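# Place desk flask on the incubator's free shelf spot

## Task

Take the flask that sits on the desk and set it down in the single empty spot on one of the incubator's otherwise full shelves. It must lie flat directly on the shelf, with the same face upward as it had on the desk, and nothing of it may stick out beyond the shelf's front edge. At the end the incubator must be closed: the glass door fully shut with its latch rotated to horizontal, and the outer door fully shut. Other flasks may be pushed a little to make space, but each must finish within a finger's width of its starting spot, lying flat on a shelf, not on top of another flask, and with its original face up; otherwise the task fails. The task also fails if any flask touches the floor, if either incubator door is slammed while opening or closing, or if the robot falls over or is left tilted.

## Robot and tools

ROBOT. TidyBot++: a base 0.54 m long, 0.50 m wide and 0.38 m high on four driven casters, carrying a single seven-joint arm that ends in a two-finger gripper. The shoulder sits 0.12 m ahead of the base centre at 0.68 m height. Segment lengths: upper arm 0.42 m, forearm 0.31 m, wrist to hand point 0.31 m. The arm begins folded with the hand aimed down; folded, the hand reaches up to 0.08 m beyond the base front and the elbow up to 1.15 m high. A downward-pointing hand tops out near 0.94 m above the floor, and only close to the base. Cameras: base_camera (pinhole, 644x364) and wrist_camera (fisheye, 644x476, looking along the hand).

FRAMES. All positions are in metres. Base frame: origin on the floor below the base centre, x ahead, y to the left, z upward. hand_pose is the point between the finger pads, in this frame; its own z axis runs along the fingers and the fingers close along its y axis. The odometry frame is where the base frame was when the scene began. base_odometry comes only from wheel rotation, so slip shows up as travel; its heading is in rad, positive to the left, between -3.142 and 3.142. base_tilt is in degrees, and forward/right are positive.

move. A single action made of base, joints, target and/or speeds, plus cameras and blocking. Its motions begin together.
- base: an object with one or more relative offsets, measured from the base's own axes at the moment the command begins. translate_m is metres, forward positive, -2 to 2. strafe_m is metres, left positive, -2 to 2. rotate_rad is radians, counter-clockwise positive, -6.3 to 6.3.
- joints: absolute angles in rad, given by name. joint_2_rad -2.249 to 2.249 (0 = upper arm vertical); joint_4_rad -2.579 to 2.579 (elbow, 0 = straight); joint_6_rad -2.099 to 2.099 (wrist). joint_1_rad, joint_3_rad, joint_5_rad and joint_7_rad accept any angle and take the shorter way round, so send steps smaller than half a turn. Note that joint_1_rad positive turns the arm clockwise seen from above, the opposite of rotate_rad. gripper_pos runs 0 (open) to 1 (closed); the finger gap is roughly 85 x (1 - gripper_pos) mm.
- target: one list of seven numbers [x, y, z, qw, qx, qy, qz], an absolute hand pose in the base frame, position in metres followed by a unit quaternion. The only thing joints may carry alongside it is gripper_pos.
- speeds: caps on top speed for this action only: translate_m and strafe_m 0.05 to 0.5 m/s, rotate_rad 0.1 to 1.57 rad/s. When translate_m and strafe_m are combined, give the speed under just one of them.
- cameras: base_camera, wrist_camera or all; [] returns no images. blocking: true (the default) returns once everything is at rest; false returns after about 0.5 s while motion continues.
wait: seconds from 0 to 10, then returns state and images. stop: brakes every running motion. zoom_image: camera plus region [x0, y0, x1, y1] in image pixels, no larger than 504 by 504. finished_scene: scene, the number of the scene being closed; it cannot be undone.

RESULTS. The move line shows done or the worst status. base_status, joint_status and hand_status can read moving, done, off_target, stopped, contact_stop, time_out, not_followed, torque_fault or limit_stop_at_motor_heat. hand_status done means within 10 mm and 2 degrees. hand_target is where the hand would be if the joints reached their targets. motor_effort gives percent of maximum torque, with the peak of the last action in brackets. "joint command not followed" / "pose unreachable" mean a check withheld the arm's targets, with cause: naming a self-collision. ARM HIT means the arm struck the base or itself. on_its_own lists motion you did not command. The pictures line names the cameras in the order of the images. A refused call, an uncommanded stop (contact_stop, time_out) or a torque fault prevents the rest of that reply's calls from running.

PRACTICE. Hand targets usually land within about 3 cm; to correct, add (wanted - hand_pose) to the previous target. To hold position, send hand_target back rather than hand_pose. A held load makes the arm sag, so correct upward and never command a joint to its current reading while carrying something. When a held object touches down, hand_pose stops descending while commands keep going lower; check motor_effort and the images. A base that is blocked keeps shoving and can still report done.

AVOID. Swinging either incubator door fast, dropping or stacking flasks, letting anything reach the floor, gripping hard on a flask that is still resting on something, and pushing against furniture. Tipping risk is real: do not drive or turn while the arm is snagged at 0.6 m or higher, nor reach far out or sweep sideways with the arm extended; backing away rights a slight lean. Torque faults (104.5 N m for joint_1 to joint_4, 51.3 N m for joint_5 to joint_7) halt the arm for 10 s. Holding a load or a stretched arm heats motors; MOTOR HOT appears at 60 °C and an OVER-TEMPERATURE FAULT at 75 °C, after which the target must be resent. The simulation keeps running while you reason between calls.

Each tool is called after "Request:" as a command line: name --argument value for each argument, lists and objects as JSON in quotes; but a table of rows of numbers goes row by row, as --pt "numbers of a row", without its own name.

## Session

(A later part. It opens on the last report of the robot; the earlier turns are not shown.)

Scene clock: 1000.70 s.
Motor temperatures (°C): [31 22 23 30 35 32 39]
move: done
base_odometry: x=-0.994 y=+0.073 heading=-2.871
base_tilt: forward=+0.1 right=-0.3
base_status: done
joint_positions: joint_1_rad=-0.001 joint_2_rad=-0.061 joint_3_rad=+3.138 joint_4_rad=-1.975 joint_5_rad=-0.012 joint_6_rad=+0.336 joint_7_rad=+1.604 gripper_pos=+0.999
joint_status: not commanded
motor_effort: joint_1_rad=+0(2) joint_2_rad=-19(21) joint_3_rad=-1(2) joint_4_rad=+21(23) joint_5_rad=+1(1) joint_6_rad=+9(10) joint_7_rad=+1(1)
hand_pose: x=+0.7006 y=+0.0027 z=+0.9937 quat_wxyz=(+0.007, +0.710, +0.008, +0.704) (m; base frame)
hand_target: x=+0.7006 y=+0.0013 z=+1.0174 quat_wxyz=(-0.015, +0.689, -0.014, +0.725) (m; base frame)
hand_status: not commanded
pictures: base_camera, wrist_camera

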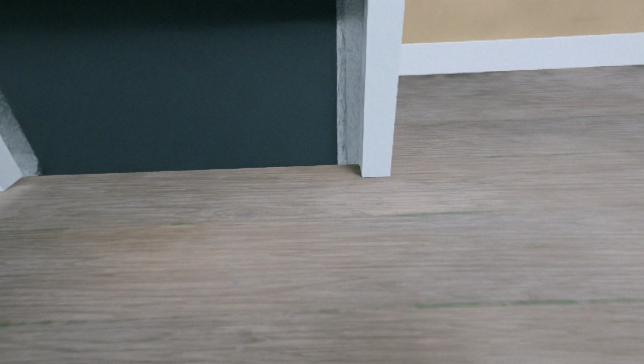

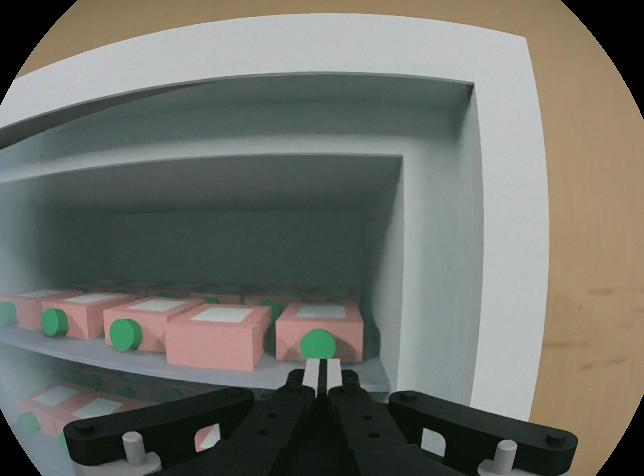

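Request:
move --base '{"translate_m": 0.04, "strafe_m": 0.0}' --speeds '{"translate_m": 0.05}'

Request:
move --base '{"translate_m": 0.02}' --speeds '{"translate_m": 0.05}'

Scene clock: 1006.27 s.
Motor temperatures (°C): [31 22 23 30 35 32 39]
move: done
base_odometry: x=-1.033 y=+0.063 heading=-2.871
base_tilt: forward=+0.0 right=-0.4
base_status: done
joint_positions: joint_1_rad=-0.001 joint_2_rad=-0.061 joint_3_rad=+3.138 joint_4_rad=-1.975 joint_5_rad=-0.012 joint_6_rad=+0.336 joint_7_rad=+1.604 gripper_pos=+0.999
joint_status: not commanded
motor_effort: joint_1_rad=+0(2) joint_2_rad=-19(21) joint_3_rad=-1(2) joint_4_rad=+22(24) joint_5_rad=+1(1) joint_6_rad=+9(10) joint_7_rad=+1(1)
hand_pose: x=+0.7006 y=+0.0027 z=+0.9941 quat_wxyz=(+0.007, +0.709, +0.008, +0.705) (m; base frame)
hand_target: x=+0.7006 y=+0.0013 z=+1.0174 quat_wxyz=(-0.015, +0.689, -0.014, +0.725) (m; base frame)
hand_status: not commanded
pictures: base_camera, wrist_camera

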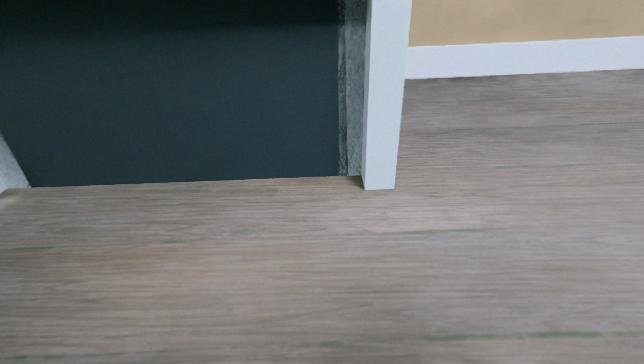

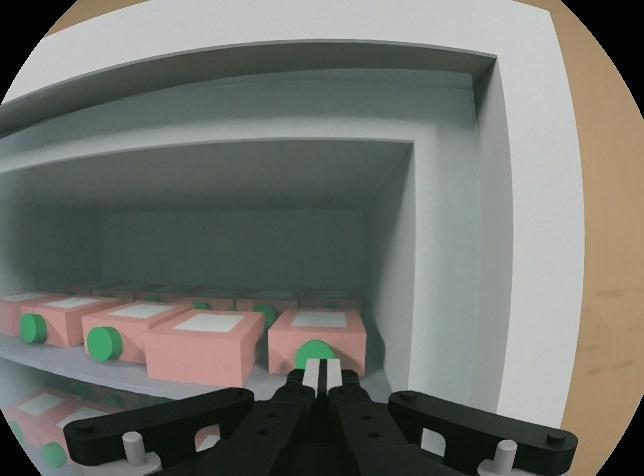

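Scene clock: 1007.13 s.
Motor temperatures (°C): [31 22 23 30 35 32 39]
move: done
base_odometry: x=-1.052 y=+0.057 heading=-2.871
base_tilt: forward=+0.1 right=-0.3
base_status: done
joint_positions: joint_1_rad=-0.001 joint_2_rad=-0.061 joint_3_rad=+3.138 joint_4_rad=-1.974 joint_5_rad=-0.012 joint_6_rad=+0.337 joint_7_rad=+1.604 gripper_pos=+0.999
joint_status: not commanded
motor_effort: joint_1_rad=+0(1) joint_2_rad=-19(21) joint_3_rad=+0(2) joint_4_rad=+21(23) joint_5_rad=+0(1) joint_6_rad=+9(10) joint_7_rad=+0(1)
hand_pose: x=+0.7007 y=+0.0027 z=+0.9941 quat_wxyz=(+0.007, +0.709, +0.008, +0.705) (m; base frame)
hand_target: x=+0.7006 y=+0.0013 z=+1.0174 quat_wxyz=(-0.015, +0.689, -0.014, +0.725) (m; base frame)
hand_status: not commanded
pictures: base_camera, wrist_camera

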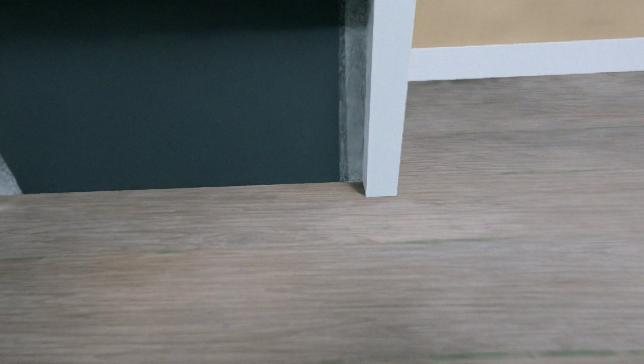

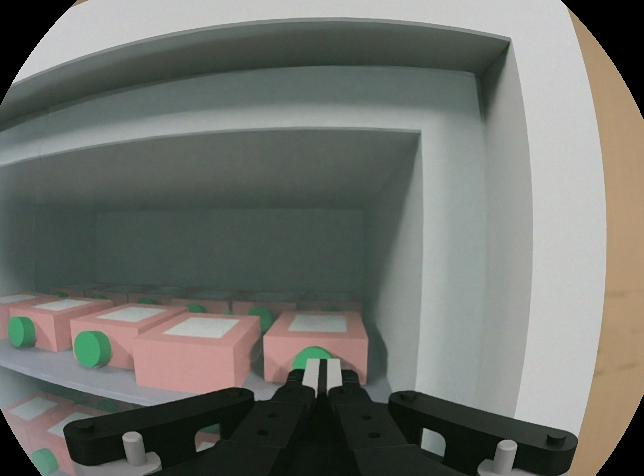

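Request:
move --base '{"translate_m": 0.02}' --speeds '{"translate_m": 0.05}' --cameras '["wrist_camera"]'

Request:
move --base '{"translate_m": 0.02}' --speeds '{"translate_m": 0.05}' --cameras '["wrist_camera"]'

Scene clock: 1013.73 s.
Motor temperatures (°C): [31 22 23 30 35 32 39]
move: done
base_odometry: x=-1.072 y=+0.052 heading=-2.872
base_tilt: forward=+0.0 right=-0.3
base_status: done
joint_positions: joint_1_rad=-0.001 joint_2_rad=-0.062 joint_3_rad=+3.138 joint_4_rad=-1.974 joint_5_rad=-0.012 joint_6_rad=+0.337 joint_7_rad=+1.604 gripper_pos=+0.999
joint_status: not commanded
motor_effort: joint_1_rad=+0(1) joint_2_rad=-19(22) joint_3_rad=-1(2) joint_4_rad=+22(23) joint_5_rad=+0(1) joint_6_rad=+9(10) joint_7_rad=+0(1)
hand_pose: x=+0.7005 y=+0.0027 z=+0.9947 quat_wxyz=(+0.007, +0.709, +0.008, +0.705) (m; base frame)
hand_target: x=+0.7006 y=+0.0013 z=+1.0174 quat_wxyz=(-0.015, +0.689, -0.014, +0.725) (m; base frame)
hand_status: not commanded
pictures: wrist_camera

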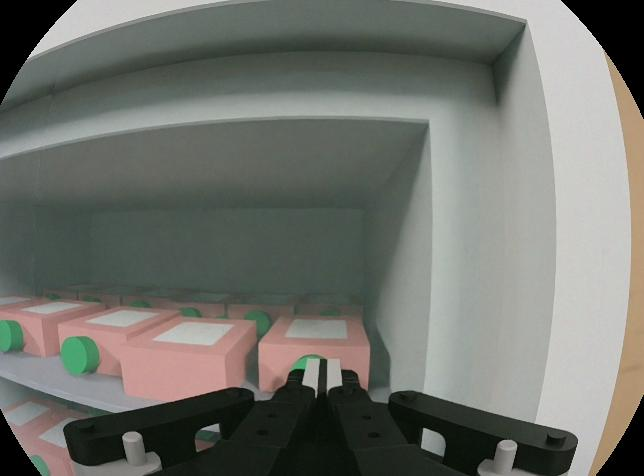

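Scene clock: 1014.67 s.
Motor temperatures (°C): [31 22 23 30 35 32 39]
move: done
base_odometry: x=-1.091 y=+0.047 heading=-2.872
base_tilt: forward=+0.1 right=-0.3
base_status: done
joint_positions: joint_1_rad=-0.001 joint_2_rad=-0.074 joint_3_rad=+3.138 joint_4_rad=-1.984 joint_5_rad=-0.012 joint_6_rad=+0.337 joint_7_rad=+1.604 gripper_pos=+0.999
joint_status: not commanded
motor_effort: joint_1_rad=+0(1) joint_2_rad=-15(20) joint_3_rad=+0(2) joint_4_rad=+24(29) joint_5_rad=+1(1) joint_6_rad=+11(13) joint_7_rad=+1(1)
hand_pose: x=+0.6955 y=+0.0027 z=+0.9964 quat_wxyz=(+0.008, +0.708, +0.008, +0.706) (m; base frame)
hand_target: x=+0.7006 y=+0.0013 z=+1.0174 quat_wxyz=(-0.015, +0.689, -0.014, +0.725) (m; base frame)
hand_status: not commanded
pictures: wrist_camera

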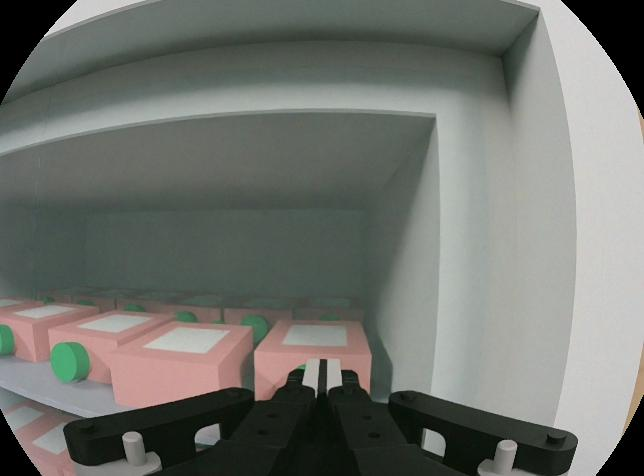

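Contact. Another 1.5 cm.

Request:
move --base '{"translate_m": 0.015}' --speeds '{"translate_m": 0.05}' --cameras '["wrist_camera"]'

Request:
move --base '{"translate_m": -0.25, "strafe_m": -0.015}' --speeds '{"translate_m": 0.1}'

Request:
move --joints '{"joint_2_rad": 0.2, "joint_4_rad": -2.3, "joint_6_rad": 0.9, "joint_7_rad": 1.57, "gripper_pos": 0.3}'

Scene clock: 1021.47 s.
Motor temperatures (°C): [31 22 23 30 35 32 39]
move: done
base_odometry: x=-1.105 y=+0.043 heading=-2.872
base_tilt: forward=+0.0 right=-0.3
base_status: done
joint_positions: joint_1_rad=-0.001 joint_2_rad=-0.108 joint_3_rad=+3.138 joint_4_rad=-2.016 joint_5_rad=-0.012 joint_6_rad=+0.337 joint_7_rad=+1.604 gripper_pos=+0.999
joint_status: not commanded
motor_effort: joint_1_rad=+1(2) joint_2_rad=-9(16) joint_3_rad=+1(3) joint_4_rad=+30(34) joint_5_rad=+0(0) joint_6_rad=+13(15) joint_7_rad=+1(1)
hand_pose: x=+0.6814 y=+0.0028 z=+0.9962 quat_wxyz=(+0.007, +0.707, +0.008, +0.707) (m; base frame)
hand_target: x=+0.7006 y=+0.0013 z=+1.0174 quat_wxyz=(-0.015, +0.689, -0.014, +0.725) (m; base frame)
hand_status: not commanded
pictures: wrist_camera

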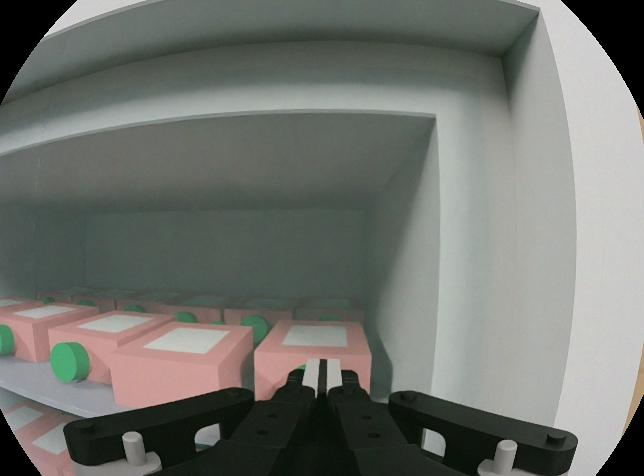

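Scene clock: 1024.53 s.
Motor temperatures (°C): [31 22 23 30 35 32 39]
move: done
base_odometry: x=-0.868 y=+0.124 heading=-2.872
base_tilt: forward=+0.1 right=-0.2
base_status: done
joint_positions: joint_1_rad=-0.001 joint_2_rad=-0.064 joint_3_rad=+3.138 joint_4_rad=-1.971 joint_5_rad=-0.012 joint_6_rad=+0.347 joint_7_rad=+1.604 gripper_pos=+0.999
joint_status: not commanded
motor_effort: joint_1_rad=-1(3) joint_2_rad=-19(20) joint_3_rad=+0(2) joint_4_rad=+21(29) joint_5_rad=+0(1) joint_6_rad=+9(12) joint_7_rad=+0(1)
hand_pose: x=+0.7001 y=+0.0028 z=+1.0018 quat_wxyz=(+0.007, +0.703, +0.008, +0.711) (m; base frame)
hand_target: x=+0.7006 y=+0.0013 z=+1.0174 quat_wxyz=(-0.015, +0.689, -0.014, +0.725) (m; base frame)
hand_status: not commanded
pictures: base_camera, wrist_camera

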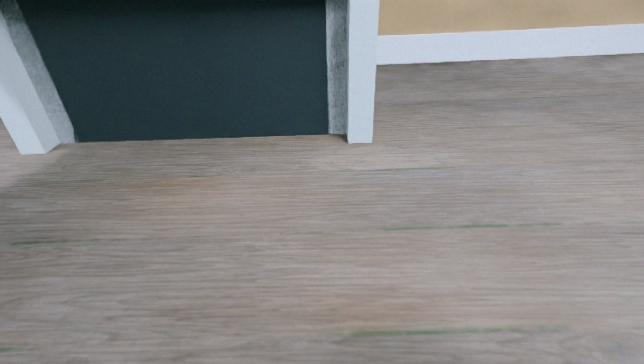

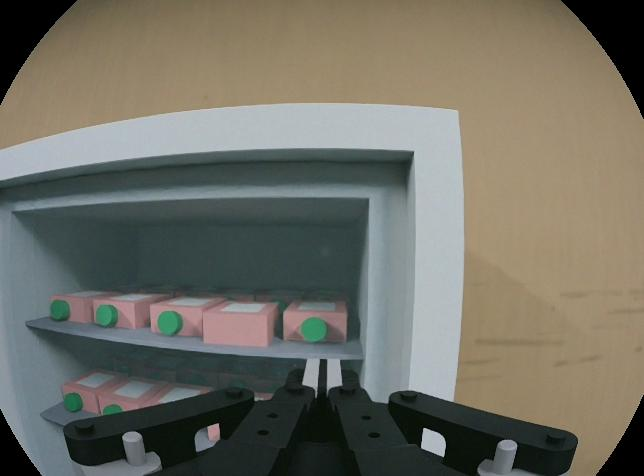

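Scene clock: 1026.33 s.
Motor temperatures (°C): [31 22 23 30 35 32 39]
move: done
base_odometry: x=-0.868 y=+0.124 heading=-2.872
base_tilt: forward=+0.0 right=-0.3
base_status: not commanded
joint_positions: joint_1_rad=-0.001 joint_2_rad=+0.199 joint_3_rad=+3.138 joint_4_rad=-2.291 joint_5_rad=-0.012 joint_6_rad=+0.854 joint_7_rad=+1.604 gripper_pos=+0.300
joint_status: all done
motor_effort: joint_1_rad=-1(1) joint_2_rad=-23(25) joint_3_rad=-1(2) joint_4_rad=+15(22) joint_5_rad=+0(1) joint_6_rad=+9(10) joint_7_rad=+1(1)
hand_pose: x=+0.7034 y=+0.0010 z=+0.8245 quat_wxyz=(+0.010, +0.729, +0.007, +0.684) (m; base frame)
hand_target: x=+0.7019 y=+0.0013 z=+0.8333 quat_wxyz=(+0.000, +0.717, +0.000, +0.697) (m; base frame)
hand_status: not commanded
pictures: base_camera, wrist_camera

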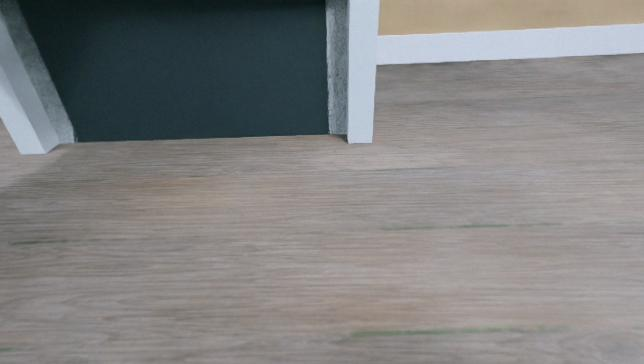

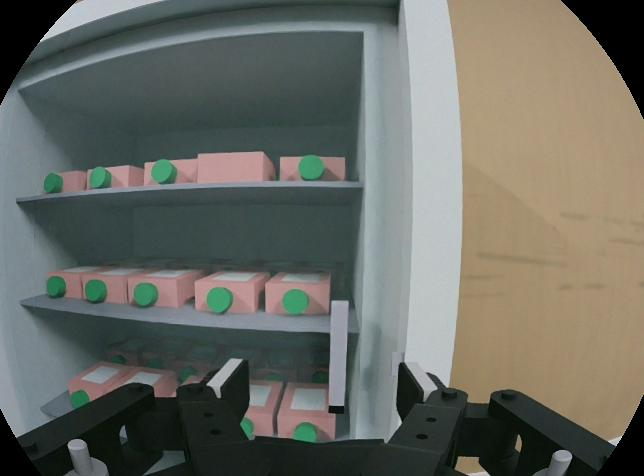

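Request:
move --joints '{"joint_2_rad": 0.45, "joint_4_rad": -2.235, "joint_6_rad": 1.165, "joint_7_rad": 1.53, "gripper_pos": 0.3}'

Request:
move --base '{"translate_m": 0.07, "strafe_m": -0.018}' --speeds '{"translate_m": 0.05}' --cameras '["wrist_camera"]'

Scene clock: 1039.10 s.
Motor temperatures (°C): [31 22 23 30 35 32 39]
move: done
base_odometry: x=-0.868 y=+0.124 heading=-2.872
base_tilt: forward=+0.1 right=-0.2
base_status: not commanded
joint_positions: joint_1_rad=-0.001 joint_2_rad=+0.449 joint_3_rad=+3.138 joint_4_rad=-2.254 joint_5_rad=-0.012 joint_6_rad=+1.120 joint_7_rad=+1.602 gripper_pos=+0.300
joint_status: all done
motor_effort: joint_1_rad=+1(1) joint_2_rad=-29(31) joint_3_rad=-1(2) joint_4_rad=+13(16) joint_5_rad=+1(1) joint_6_rad=+9(10) joint_7_rad=+0(1)
hand_pose: x=+0.7465 y=+0.0004 z=+0.7725 quat_wxyz=(+0.011, +0.711, +0.006, +0.703) (m; base frame)
hand_target: x=+0.7515 y=+0.0013 z=+0.7943 quat_wxyz=(-0.015, +0.689, -0.014, +0.725) (m; base frame)
hand_status: not commanded
pictures: base_camera, wrist_camera

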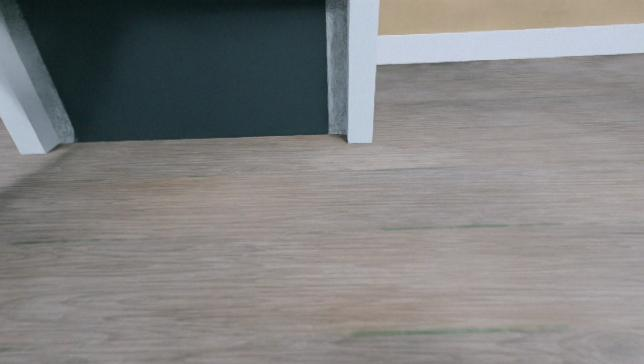

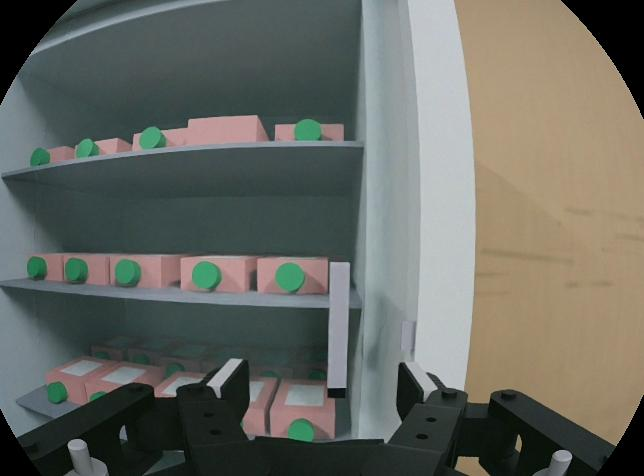

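Scene clock: 1041.00 s.
Motor temperatures (°C): [31 22 23 30 35 32 39]
move: done
base_odometry: x=-0.940 y=+0.123 heading=-2.872
base_tilt: forward=+0.0 right=-0.3
base_status: done
joint_positions: joint_1_rad=-0.001 joint_2_rad=+0.450 joint_3_rad=+3.138 joint_4_rad=-2.250 joint_5_rad=-0.012 joint_6_rad=+1.122 joint_7_rad=+1.602 gripper_pos=+0.300
joint_status: not commanded
motor_effort: joint_1_rad=+0(1) joint_2_rad=-29(30) joint_3_rad=-1(2) joint_4_rad=+13(14) joint_5_rad=+0(1) joint_6_rad=+9(9) joint_7_rad=+0(1)
hand_pose: x=+0.7475 y=+0.0004 z=+0.7743 quat_wxyz=(+0.011, +0.710, +0.006, +0.704) (m; base frame)
hand_target: x=+0.7515 y=+0.0013 z=+0.7943 quat_wxyz=(-0.015, +0.689, -0.014, +0.725) (m; base frame)
hand_status: not commanded
pictures: wrist_camera

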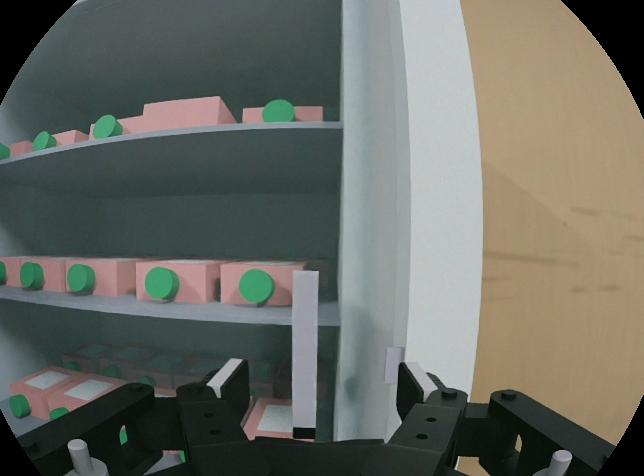

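Request:
move --base '{"translate_m": 0.06, "strafe_m": 0.016}' --speeds '{"translate_m": 0.05}' --cameras '["wrist_camera"]'

Scene clock: 1049.97 s.
Motor temperatures (°C): [31 22 23 30 35 32 39]
move: done
base_odometry: x=-0.994 y=+0.092 heading=-2.872
base_tilt: forward=+0.0 right=-0.3
base_status: done
joint_positions: joint_1_rad=-0.001 joint_2_rad=+0.450 joint_3_rad=+3.138 joint_4_rad=-2.249 joint_5_rad=-0.012 joint_6_rad=+1.123 joint_7_rad=+1.602 gripper_pos=+0.300
joint_status: not commanded
motor_effort: joint_1_rad=+0(2) joint_2_rad=-28(30) joint_3_rad=-1(2) joint_4_rad=+13(13) joint_5_rad=+1(1) joint_6_rad=+9(9) joint_7_rad=+1(1)
hand_pose: x=+0.7479 y=+0.0004 z=+0.7749 quat_wxyz=(+0.011, +0.709, +0.006, +0.705) (m; base frame)
hand_target: x=+0.7515 y=+0.0013 z=+0.7943 quat_wxyz=(-0.015, +0.689, -0.014, +0.725) (m; base frame)
hand_status: not commanded
pictures: wrist_camera

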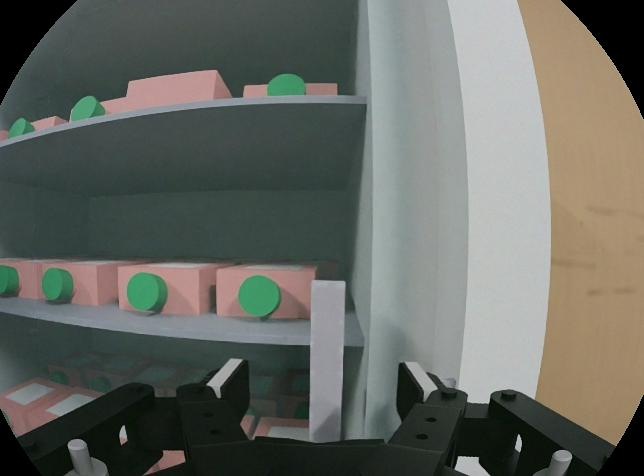

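Request:
move --base '{"translate_m": 0.03, "strafe_m": -0.001}' --speeds '{"translate_m": 0.05}' --cameras '["wrist_camera"]'

Scene clock: 1058.27 s.
Motor temperatures (°C): [31 22 23 30 35 32 39]
move: done
base_odometry: x=-1.023 y=+0.085 heading=-2.872
base_tilt: forward=+0.0 right=-0.3
base_status: done
joint_positions: joint_1_rad=-0.001 joint_2_rad=+0.451 joint_3_rad=+3.138 joint_4_rad=-2.248 joint_5_rad=-0.012 joint_6_rad=+1.123 joint_7_rad=+1.602 gripper_pos=+0.300
joint_status: not commanded
motor_effort: joint_1_rad=+0(2) joint_2_rad=-29(31) joint_3_rad=-1(3) joint_4_rad=+12(14) joint_5_rad=+1(1) joint_6_rad=+9(9) joint_7_rad=+1(1)
hand_pose: x=+0.7483 y=+0.0004 z=+0.7750 quat_wxyz=(+0.011, +0.709, +0.006, +0.705) (m; base frame)
hand_target: x=+0.7515 y=+0.0013 z=+0.7943 quat_wxyz=(-0.015, +0.689, -0.014, +0.725) (m; base frame)
hand_status: not commanded
pictures: wrist_camera

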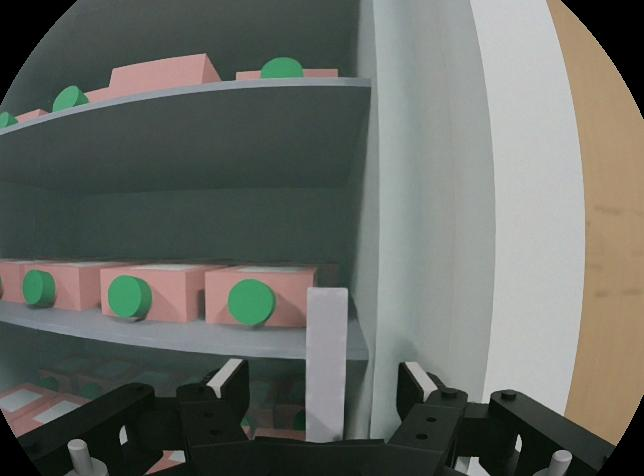

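Request:
move --joints '{"gripper_pos": 0.5}' --base '{"translate_m": 0.025, "strafe_m": 0.0}' --speeds '{"translate_m": 0.05}' --cameras '["wrist_camera"]'

Scene clock: 1065.07 s.
Motor temperatures (°C): [31 22 23 30 35 32 39]
move: done
base_odometry: x=-1.047 y=+0.078 heading=-2.872
base_tilt: forward=+0.0 right=-0.3
base_status: done
joint_positions: joint_1_rad=-0.001 joint_2_rad=+0.451 joint_3_rad=+3.138 joint_4_rad=-2.250 joint_5_rad=-0.012 joint_6_rad=+1.127 joint_7_rad=+1.602 gripper_pos=+0.500
joint_status: all done
motor_effort: joint_1_rad=-1(1) joint_2_rad=-28(30) joint_3_rad=+0(2) joint_4_rad=+15(21) joint_5_rad=+0(1) joint_6_rad=+9(10) joint_7_rad=+1(1)
hand_pose: x=+0.7476 y=+0.0004 z=+0.7754 quat_wxyz=(+0.011, +0.708, +0.006, +0.706) (m; base frame)
hand_target: x=+0.7515 y=+0.0013 z=+0.7943 quat_wxyz=(-0.015, +0.689, -0.014, +0.725) (m; base frame)
hand_status: not commanded
pictures: wrist_camera

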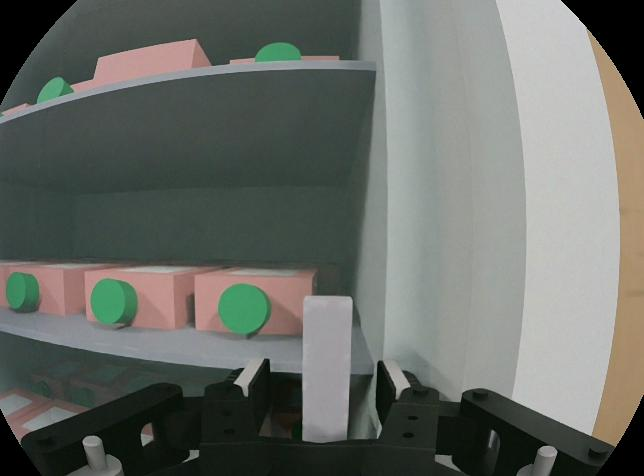

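Request:
move --base '{"translate_m": -0.005, "strafe_m": -0.001}' --speeds '{"translate_m": 0.05}' --cameras '["wrist_camera"]'

Request:
move --joints '{"gripper_pos": 0.72}' --cameras '["wrist_camera"]'

Request:
move --joints '{"gripper_pos": 0.8}' --cameras '["wrist_camera"]'

Scene clock: 1076.50 s.
Motor temperatures (°C): [31 22 23 30 35 32 39]
move: done
base_odometry: x=-1.043 y=+0.080 heading=-2.872
base_tilt: forward=+0.0 right=-0.3
base_status: done
joint_positions: joint_1_rad=-0.001 joint_2_rad=+0.451 joint_3_rad=+3.138 joint_4_rad=-2.246 joint_5_rad=-0.012 joint_6_rad=+1.128 joint_7_rad=+1.602 gripper_pos=+0.500
joint_status: not commanded
motor_effort: joint_1_rad=+0(1) joint_2_rad=-29(31) joint_3_rad=-2(3) joint_4_rad=+13(14) joint_5_rad=+0(1) joint_6_rad=+9(10) joint_7_rad=+0(1)
hand_pose: x=+0.7488 y=+0.0004 z=+0.7768 quat_wxyz=(+0.011, +0.707, +0.006, +0.707) (m; base frame)
hand_target: x=+0.7515 y=+0.0013 z=+0.7943 quat_wxyz=(-0.015, +0.689, -0.014, +0.725) (m; base frame)
hand_status: not commanded
pictures: wrist_camera

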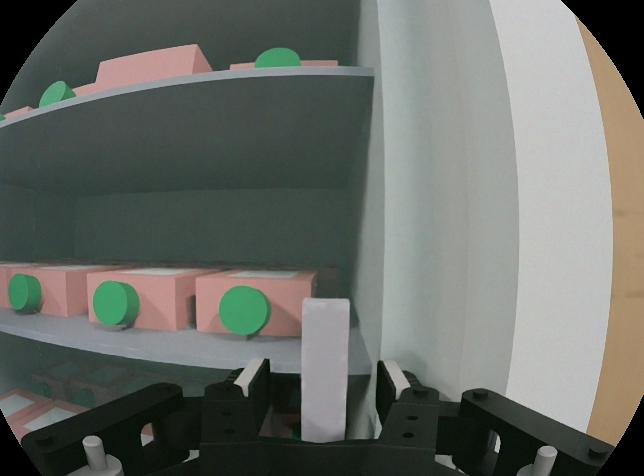

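Scene clock: 1077.13 s.
Motor temperatures (°C): [31 22 23 30 35 32 39]
move: done
base_odometry: x=-1.043 y=+0.080 heading=-2.872
base_tilt: forward=+0.0 right=-0.3
base_status: not commanded
joint_positions: joint_1_rad=-0.001 joint_2_rad=+0.451 joint_3_rad=+3.138 joint_4_rad=-2.246 joint_5_rad=-0.012 joint_6_rad=+1.128 joint_7_rad=+1.602 gripper_pos=+0.720
joint_status: all done
motor_effort: joint_1_rad=-1(1) joint_2_rad=-29(29) joint_3_rad=-2(2) joint_4_rad=+12(14) joint_5_rad=+0(1) joint_6_rad=+9(9) joint_7_rad=+0(1)
hand_pose: x=+0.7488 y=+0.0004 z=+0.7768 quat_wxyz=(+0.011, +0.707, +0.006, +0.707) (m; base frame)
hand_target: x=+0.7515 y=+0.0013 z=+0.7943 quat_wxyz=(-0.015, +0.689, -0.014, +0.725) (m; base frame)
hand_status: not commanded
pictures: wrist_camera

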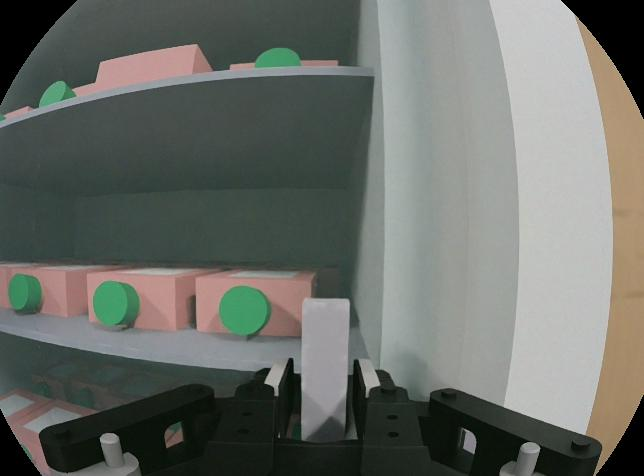

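Scene clock: 1077.63 s.
Motor temperatures (°C): [31 22 23 30 35 32 39]
move: done
base_odometry: x=-1.043 y=+0.080 heading=-2.872
base_tilt: forward=+0.0 right=-0.3
base_status: not commanded
joint_positions: joint_1_rad=-0.001 joint_2_rad=+0.451 joint_3_rad=+3.138 joint_4_rad=-2.246 joint_5_rad=-0.012 joint_6_rad=+1.128 joint_7_rad=+1.602 gripper_pos=+0.800
joint_status: all done
motor_effort: joint_1_rad=+0(1) joint_2_rad=-29(29) joint_3_rad=-1(2) joint_4_rad=+13(13) joint_5_rad=+0(1) joint_6_rad=+9(9) joint_7_rad=+1(1)
hand_pose: x=+0.7488 y=+0.0004 z=+0.7768 quat_wxyz=(+0.011, +0.707, +0.006, +0.707) (m; base frame)
hand_target: x=+0.7515 y=+0.0013 z=+0.7943 quat_wxyz=(-0.015, +0.689, -0.014, +0.725) (m; base frame)
hand_status: not commanded
pictures: wrist_camera

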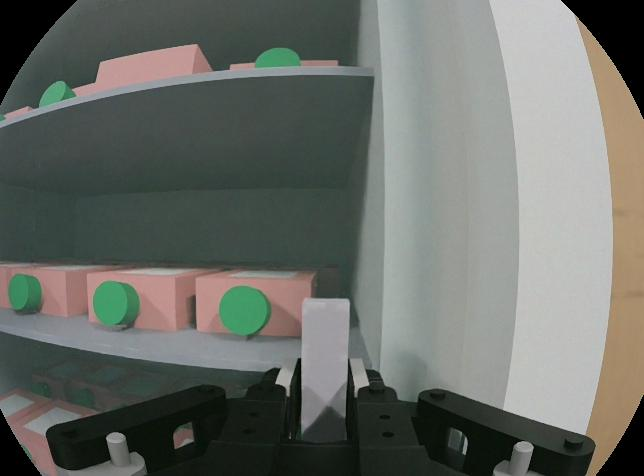

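Request:
move --joints '{"joint_7_rad": 2.1}' --cameras '["wrist_camera"]'

Request:
move --joints '{"joint_7_rad": 2.7}' --cameras '["wrist_camera"]'

Request:
move --joints '{"joint_7_rad": 3.2}' --cameras '["wrist_camera"]'

Scene clock: 1085.57 s.
Motor temperatures (°C): [31 22 23 30 35 32 39]
move: done
base_odometry: x=-1.043 y=+0.080 heading=-2.872
base_tilt: forward=+0.1 right=-0.3
base_status: not commanded
joint_positions: joint_1_rad=-0.011 joint_2_rad=+0.453 joint_3_rad=+3.138 joint_4_rad=-2.246 joint_5_rad=-0.012 joint_6_rad=+1.128 joint_7_rad=+2.037 gripper_pos=+0.800
joint_status: all done
motor_effort: joint_1_rad=+3(5) joint_2_rad=-31(32) joint_3_rad=+2(4) joint_4_rad=+15(15) joint_5_rad=-2(3) joint_6_rad=+11(11) joint_7_rad=+1(1)
hand_pose: x=+0.7489 y=+0.0067 z=+0.7759 quat_wxyz=(+0.160, +0.689, +0.162, +0.689) (m; base frame)
hand_target: x=+0.7515 y=+0.0013 z=+0.7943 quat_wxyz=(+0.190, +0.665, +0.180, +0.700) (m; base frame)
hand_status: not commanded
pictures: wrist_camera

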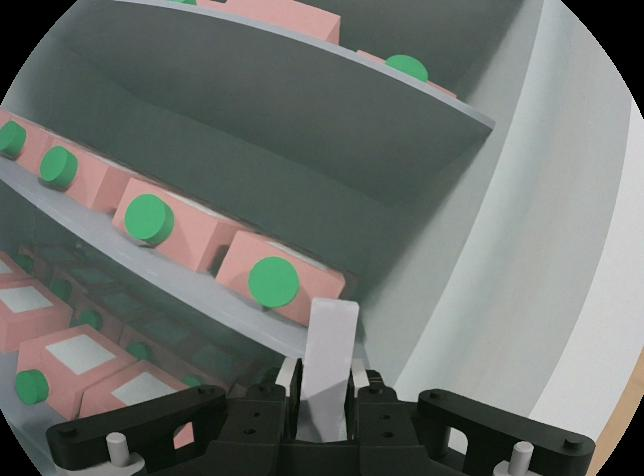

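Scene clock: 1086.87 s.
Motor temperatures (°C): [31 22 23 30 35 32 39]
move: done
base_odometry: x=-1.043 y=+0.080 heading=-2.872
base_tilt: forward=+0.1 right=-0.4
base_status: not commanded
joint_positions: joint_1_rad=-0.022 joint_2_rad=+0.464 joint_3_rad=+3.132 joint_4_rad=-2.248 joint_5_rad=-0.012 joint_6_rad=+1.128 joint_7_rad=+2.624 gripper_pos=+0.800
joint_status: all done
motor_effort: joint_1_rad=+6(7) joint_2_rad=-33(34) joint_3_rad=+5(5) joint_4_rad=+16(18) joint_5_rad=-4(4) joint_6_rad=+13(13) joint_7_rad=+1(2)
hand_pose: x=+0.7492 y=+0.0169 z=+0.7685 quat_wxyz=(+0.344, +0.613, +0.361, +0.612) (m; base frame)
hand_target: x=+0.7515 y=+0.0013 z=+0.7943 quat_wxyz=(+0.388, +0.582, +0.369, +0.612) (m; base frame)
hand_status: not commanded
pictures: wrist_camera

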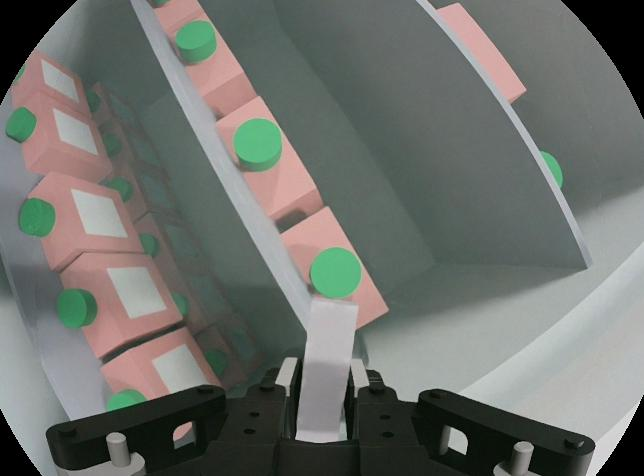

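Scene clock: 1088.10 s.
Motor temperatures (°C): [31 22 23 30 35 32 39]
move: done
base_odometry: x=-1.043 y=+0.080 heading=-2.872
base_tilt: forward=+0.0 right=-0.3
base_status: not commanded
joint_positions: joint_1_rad=-0.027 joint_2_rad=+0.477 joint_3_rad=+3.129 joint_4_rad=-2.251 joint_5_rad=-0.012 joint_6_rad=+1.128 joint_7_rad=+3.122 gripper_pos=+0.800
joint_status: all done
motor_effort: joint_1_rad=+6(8) joint_2_rad=-36(36) joint_3_rad=+5(6) joint_4_rad=+17(18) joint_5_rad=-5(5) joint_6_rad=+14(15) joint_7_rad=+1(1)
hand_pose: x=+0.7492 y=+0.0212 z=+0.7585 quat_wxyz=(+0.478, +0.508, +0.507, +0.506) (m; base frame)
hand_target: x=+0.7515 y=+0.0013 z=+0.7943 quat_wxyz=(+0.527, +0.473, +0.501, +0.497) (m; base frame)
hand_status: not commanded
pictures: wrist_camera

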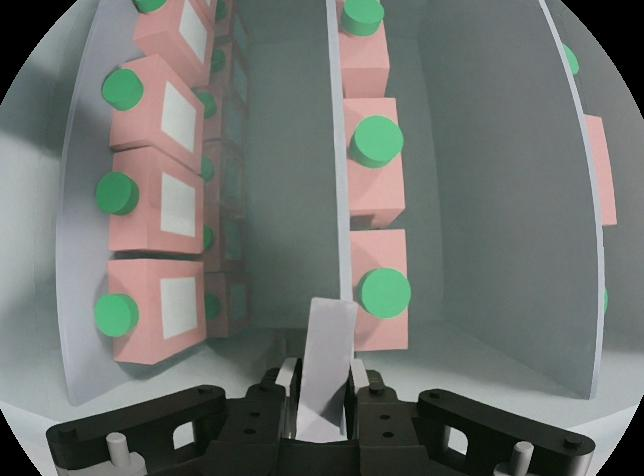

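Request:
move --joints '{"joint_7_rad": 3.32}' --cameras '["wrist_camera"]'

Request:
zoom_image --camera "wrist_camera" --region '[220, 240, 460, 476]'

Scene clock: 1100.03 s.
Motor temperatures (°C): [31 22 23 30 35 32 39]
move: done
base_odometry: x=-1.043 y=+0.080 heading=-2.872
base_tilt: forward=+0.1 right=-0.3
base_status: not commanded
joint_positions: joint_1_rad=-0.027 joint_2_rad=+0.481 joint_3_rad=+3.129 joint_4_rad=-2.252 joint_5_rad=-0.012 joint_6_rad=+1.128 joint_7_rad=+3.261 gripper_pos=+0.800
joint_status: all done
motor_effort: joint_1_rad=+7(7) joint_2_rad=-36(37) joint_3_rad=+5(6) joint_4_rad=+17(18) joint_5_rad=-4(5) joint_6_rad=+15(15) joint_7_rad=+1(1)
hand_pose: x=+0.7491 y=+0.0215 z=+0.7555 quat_wxyz=(+0.511, +0.473, +0.542, +0.471) (m; base frame)
hand_target: x=+0.7515 y=+0.0013 z=+0.7943 quat_wxyz=(+0.556, +0.442, +0.529, +0.465) (m; base frame)
hand_status: not commanded
pictures: wrist_camera

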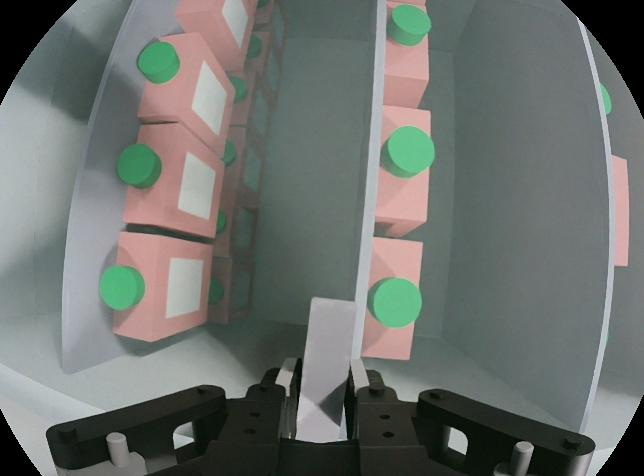

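Scaled by 2.100.

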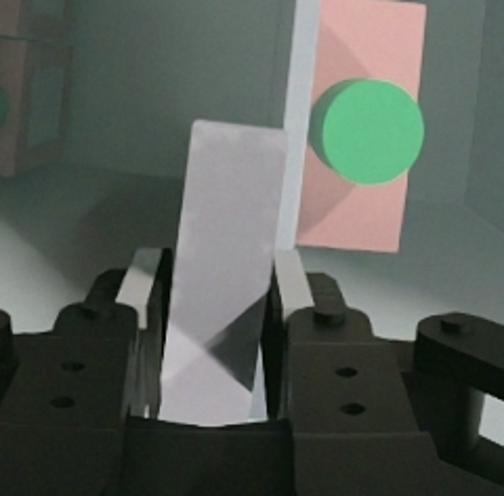

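Request:
move --joints '{"gripper_pos": 0.5}' --cameras '["wrist_camera"]'

Request:
move --base '{"translate_m": -0.25}' --speeds '{"translate_m": 0.1}' --cameras '["wrist_camera"]'

Request:
move --joints '{"joint_7_rad": 1.53, "gripper_pos": 1.0}' --cameras '["wrist_camera"]'

Request:
zoom_image --camera "wrist_camera" --region '[230, 200, 480, 400]'

Scene clock: 1107.97 s.
Motor temperatures (°C): [31 22 23 30 35 32 39]
move: done
base_odometry: x=-1.043 y=+0.080 heading=-2.872
base_tilt: forward=+0.1 right=-0.3
base_status: not commanded
joint_positions: joint_1_rad=-0.006 joint_2_rad=+0.469 joint_3_rad=+3.132 joint_4_rad=-2.249 joint_5_rad=-0.012 joint_6_rad=+1.137 joint_7_rad=+3.261 gripper_pos=+0.500
joint_status: all done
motor_effort: joint_1_rad=+0(4) joint_2_rad=-29(34) joint_3_rad=-2(3) joint_4_rad=+14(18) joint_5_rad=+1(3) joint_6_rad=+10(13) joint_7_rad=+0(1)
hand_pose: x=+0.7496 y=+0.0070 z=+0.7676 quat_wxyz=(+0.523, +0.473, +0.530, +0.471) (m; base frame)
hand_target: x=+0.7515 y=+0.0013 z=+0.7943 quat_wxyz=(+0.556, +0.442, +0.529, +0.465) (m; base frame)
hand_status: not commanded
pictures: wrist_camera

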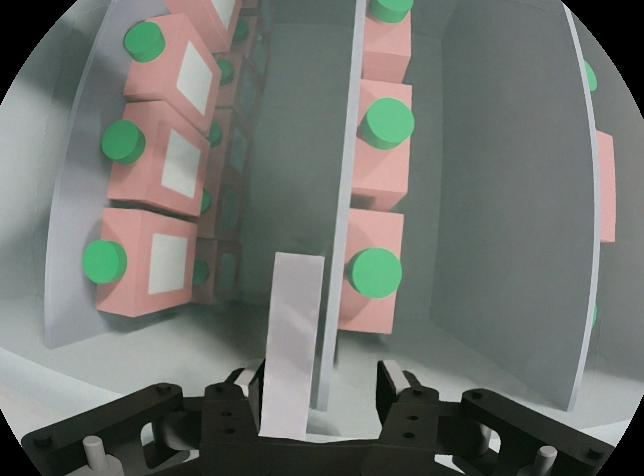

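Scene clock: 1111.03 s.
Motor temperatures (°C): [31 22 23 30 35 32 39]
move: done
base_odometry: x=-0.802 y=+0.147 heading=-2.872
base_tilt: forward=+0.0 right=-0.3
base_status: done
joint_positions: joint_1_rad=-0.006 joint_2_rad=+0.466 joint_3_rad=+3.132 joint_4_rad=-2.245 joint_5_rad=-0.012 joint_6_rad=+1.137 joint_7_rad=+3.261 gripper_pos=+0.500
joint_status: not commanded
motor_effort: joint_1_rad=+1(1) joint_2_rad=-29(34) joint_3_rad=-2(2) joint_4_rad=+12(14) joint_5_rad=+0(1) joint_6_rad=+9(12) joint_7_rad=+0(1)
hand_pose: x=+0.7506 y=+0.0070 z=+0.7710 quat_wxyz=(+0.525, +0.472, +0.528, +0.472) (m; base frame)
hand_target: x=+0.7515 y=+0.0013 z=+0.7943 quat_wxyz=(+0.556, +0.442, +0.529, +0.465) (m; base frame)
hand_status: not commanded
pictures: wrist_camera

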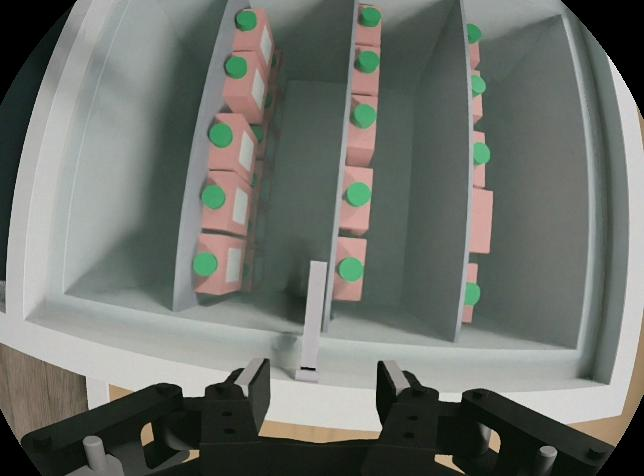

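Scene clock: 1113.33 s.
Motor temperatures (°C): [31 22 23 30 35 32 39]
move: done
base_odometry: x=-0.802 y=+0.147 heading=-2.872
base_tilt: forward=+0.1 right=-0.3
base_status: not commanded
joint_positions: joint_1_rad=-0.006 joint_2_rad=+0.466 joint_3_rad=+3.132 joint_4_rad=-2.245 joint_5_rad=-0.012 joint_6_rad=+1.137 joint_7_rad=+1.603 gripper_pos=+0.999
joint_status: all done
motor_effort: joint_1_rad=-1(1) joint_2_rad=-29(30) joint_3_rad=-1(2) joint_4_rad=+13(13) joint_5_rad=+1(1) joint_6_rad=+9(9) joint_7_rad=+1(1)
hand_pose: x=+0.7506 y=+0.0070 z=+0.7710 quat_wxyz=(+0.007, +0.708, +0.009, +0.706) (m; base frame)
hand_target: x=+0.7515 y=+0.0013 z=+0.7943 quat_wxyz=(-0.015, +0.689, -0.014, +0.725) (m; base frame)
hand_status: not commanded
pictures: wrist_camera

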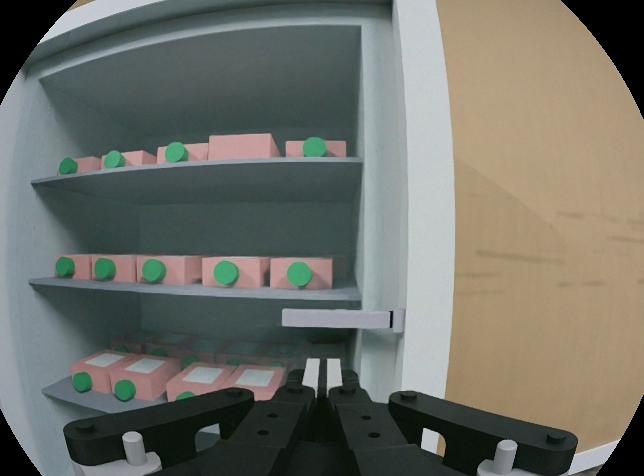

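Scaled by 2.016.

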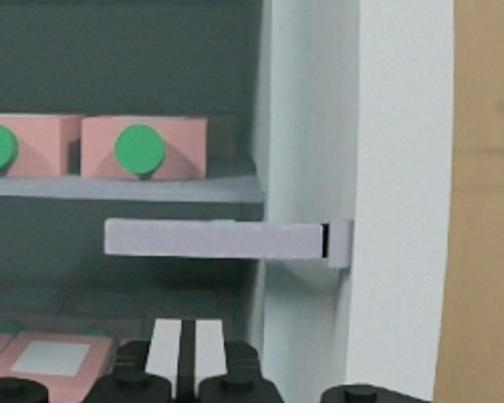

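Request:
move --joints '{"joint_2_rad": -0.342, "joint_4_rad": -2.3, "joint_6_rad": 0.25}' --base '{"translate_m": -0.45}' --speeds '{"translate_m": 0.2}' --cameras '["wrist_camera"]'

Request:
move --base '{"rotate_rad": 0.5}' --speeds '{"rotate_rad": 0.5}'

Scene clock: 1147.67 s.
Motor temperatures (°C): [31 22 23 30 35 32 39]
move: done
base_odometry: x=-0.368 y=+0.267 heading=-2.872
base_tilt: forward=+0.0 right=-0.3
base_status: done
joint_positions: joint_1_rad=-0.006 joint_2_rad=-0.335 joint_3_rad=+3.132 joint_4_rad=-2.290 joint_5_rad=-0.012 joint_6_rad=+0.305 joint_7_rad=+1.603 gripper_pos=+0.999
joint_status: all done
motor_effort: joint_1_rad=-1(3) joint_2_rad=-9(32) joint_3_rad=+0(2) joint_4_rad=+21(22) joint_5_rad=+0(1) joint_6_rad=+9(10) joint_7_rad=+0(1)
hand_pose: x=+0.5824 y=+0.0082 z=+0.9365 quat_wxyz=(+0.004, +0.735, +0.013, +0.678) (m; base frame)
hand_target: x=+0.5774 y=+0.0013 z=+0.9169 quat_wxyz=(-0.013, +0.754, -0.015, +0.657) (m; base frame)
hand_status: not commanded
pictures: wrist_camera

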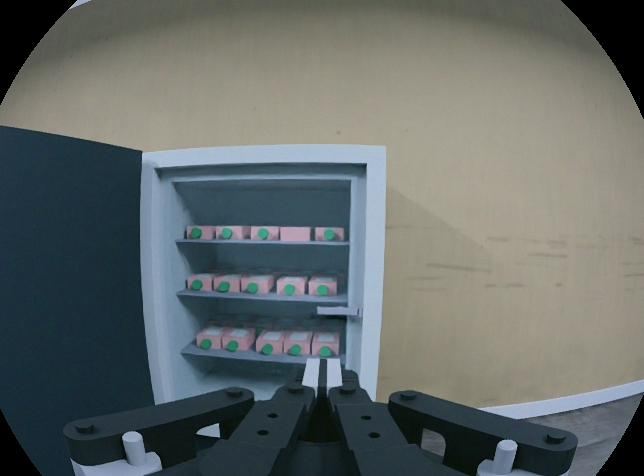

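Scene clock: 1149.27 s.
Motor temperatures (°C): [31 22 23 30 35 32 39]
move: done
base_odometry: x=-0.368 y=+0.267 heading=-2.372
base_tilt: forward=+0.1 right=-0.4
base_status: done
joint_positions: joint_1_rad=-0.005 joint_2_rad=-0.335 joint_3_rad=+3.132 joint_4_rad=-2.290 joint_5_rad=-0.012 joint_6_rad=+0.304 joint_7_rad=+1.603 gripper_pos=+0.999
joint_status: not commanded
motor_effort: joint_1_rad=+1(2) joint_2_rad=-9(9) joint_3_rad=-1(2) joint_4_rad=+21(22) joint_5_rad=+0(1) joint_6_rad=+9(9) joint_7_rad=+0(1)
hand_pose: x=+0.5824 y=+0.0075 z=+0.9363 quat_wxyz=(+0.005, +0.735, +0.012, +0.678) (m; base frame)
hand_target: x=+0.5774 y=+0.0013 z=+0.9169 quat_wxyz=(-0.013, +0.754, -0.015, +0.657) (m; base frame)
hand_status: not commanded
pictures: base_camera, wrist_camera

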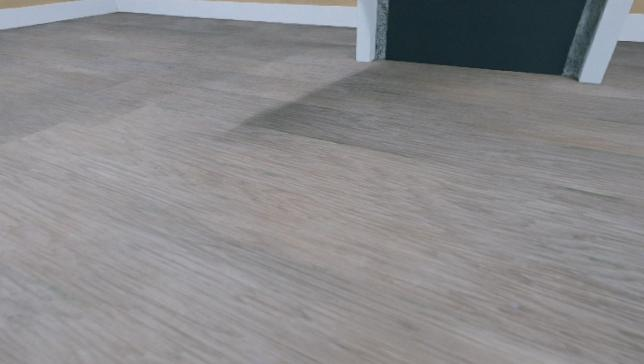

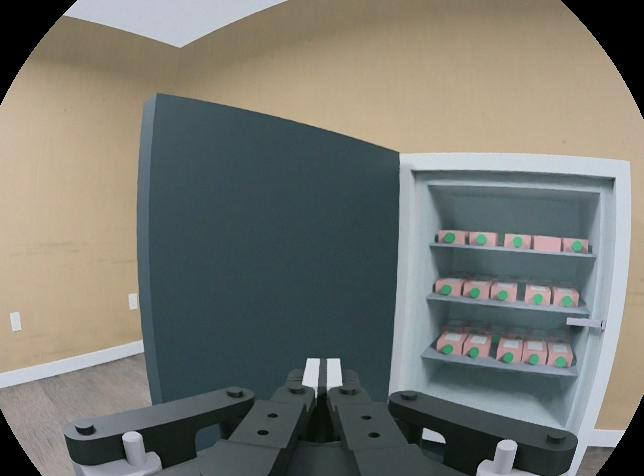

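Request:
move --base '{"rotate_rad": -2.07}' --speeds '{"rotate_rad": 0.6}'

Scene clock: 1243.23 s.
Motor temperatures (°C): [31 22 23 30 35 32 39]
move: done
base_odometry: x=-0.368 y=+0.267 heading=+1.842
base_tilt: forward=+0.0 right=-0.2
base_status: done
joint_positions: joint_1_rad=-0.005 joint_2_rad=-0.335 joint_3_rad=+3.132 joint_4_rad=-2.290 joint_5_rad=-0.012 joint_6_rad=+0.304 joint_7_rad=+1.603 gripper_pos=+0.999
joint_status: not commanded
motor_effort: joint_1_rad=+0(2) joint_2_rad=-8(9) joint_3_rad=-1(2) joint_4_rad=+21(21) joint_5_rad=+1(1) joint_6_rad=+9(9) joint_7_rad=+0(1)
hand_pose: x=+0.5824 y=+0.0071 z=+0.9362 quat_wxyz=(+0.005, +0.735, +0.012, +0.678) (m; base frame)
hand_target: x=+0.5774 y=+0.0013 z=+0.9169 quat_wxyz=(-0.013, +0.754, -0.015, +0.657) (m; base frame)
hand_status: not commanded
pictures: base_camera, wrist_camera

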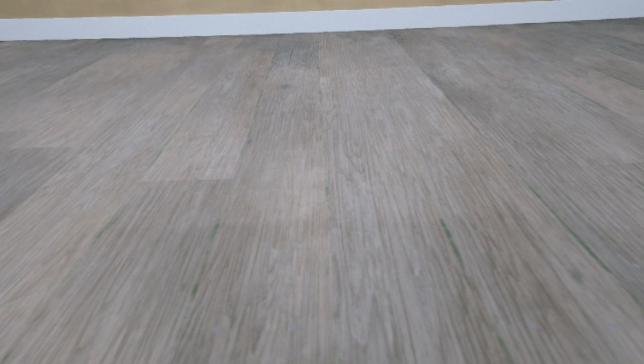

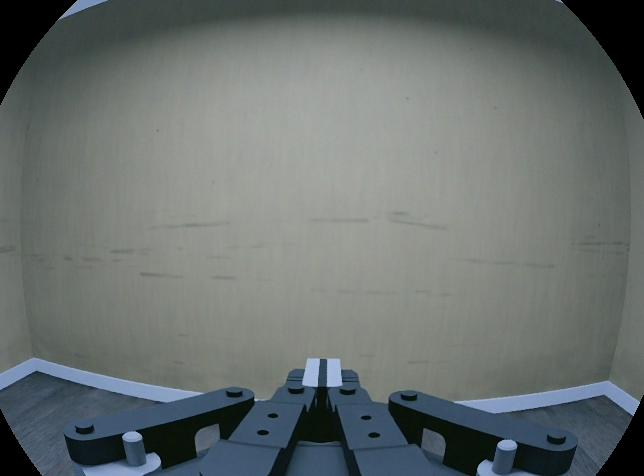

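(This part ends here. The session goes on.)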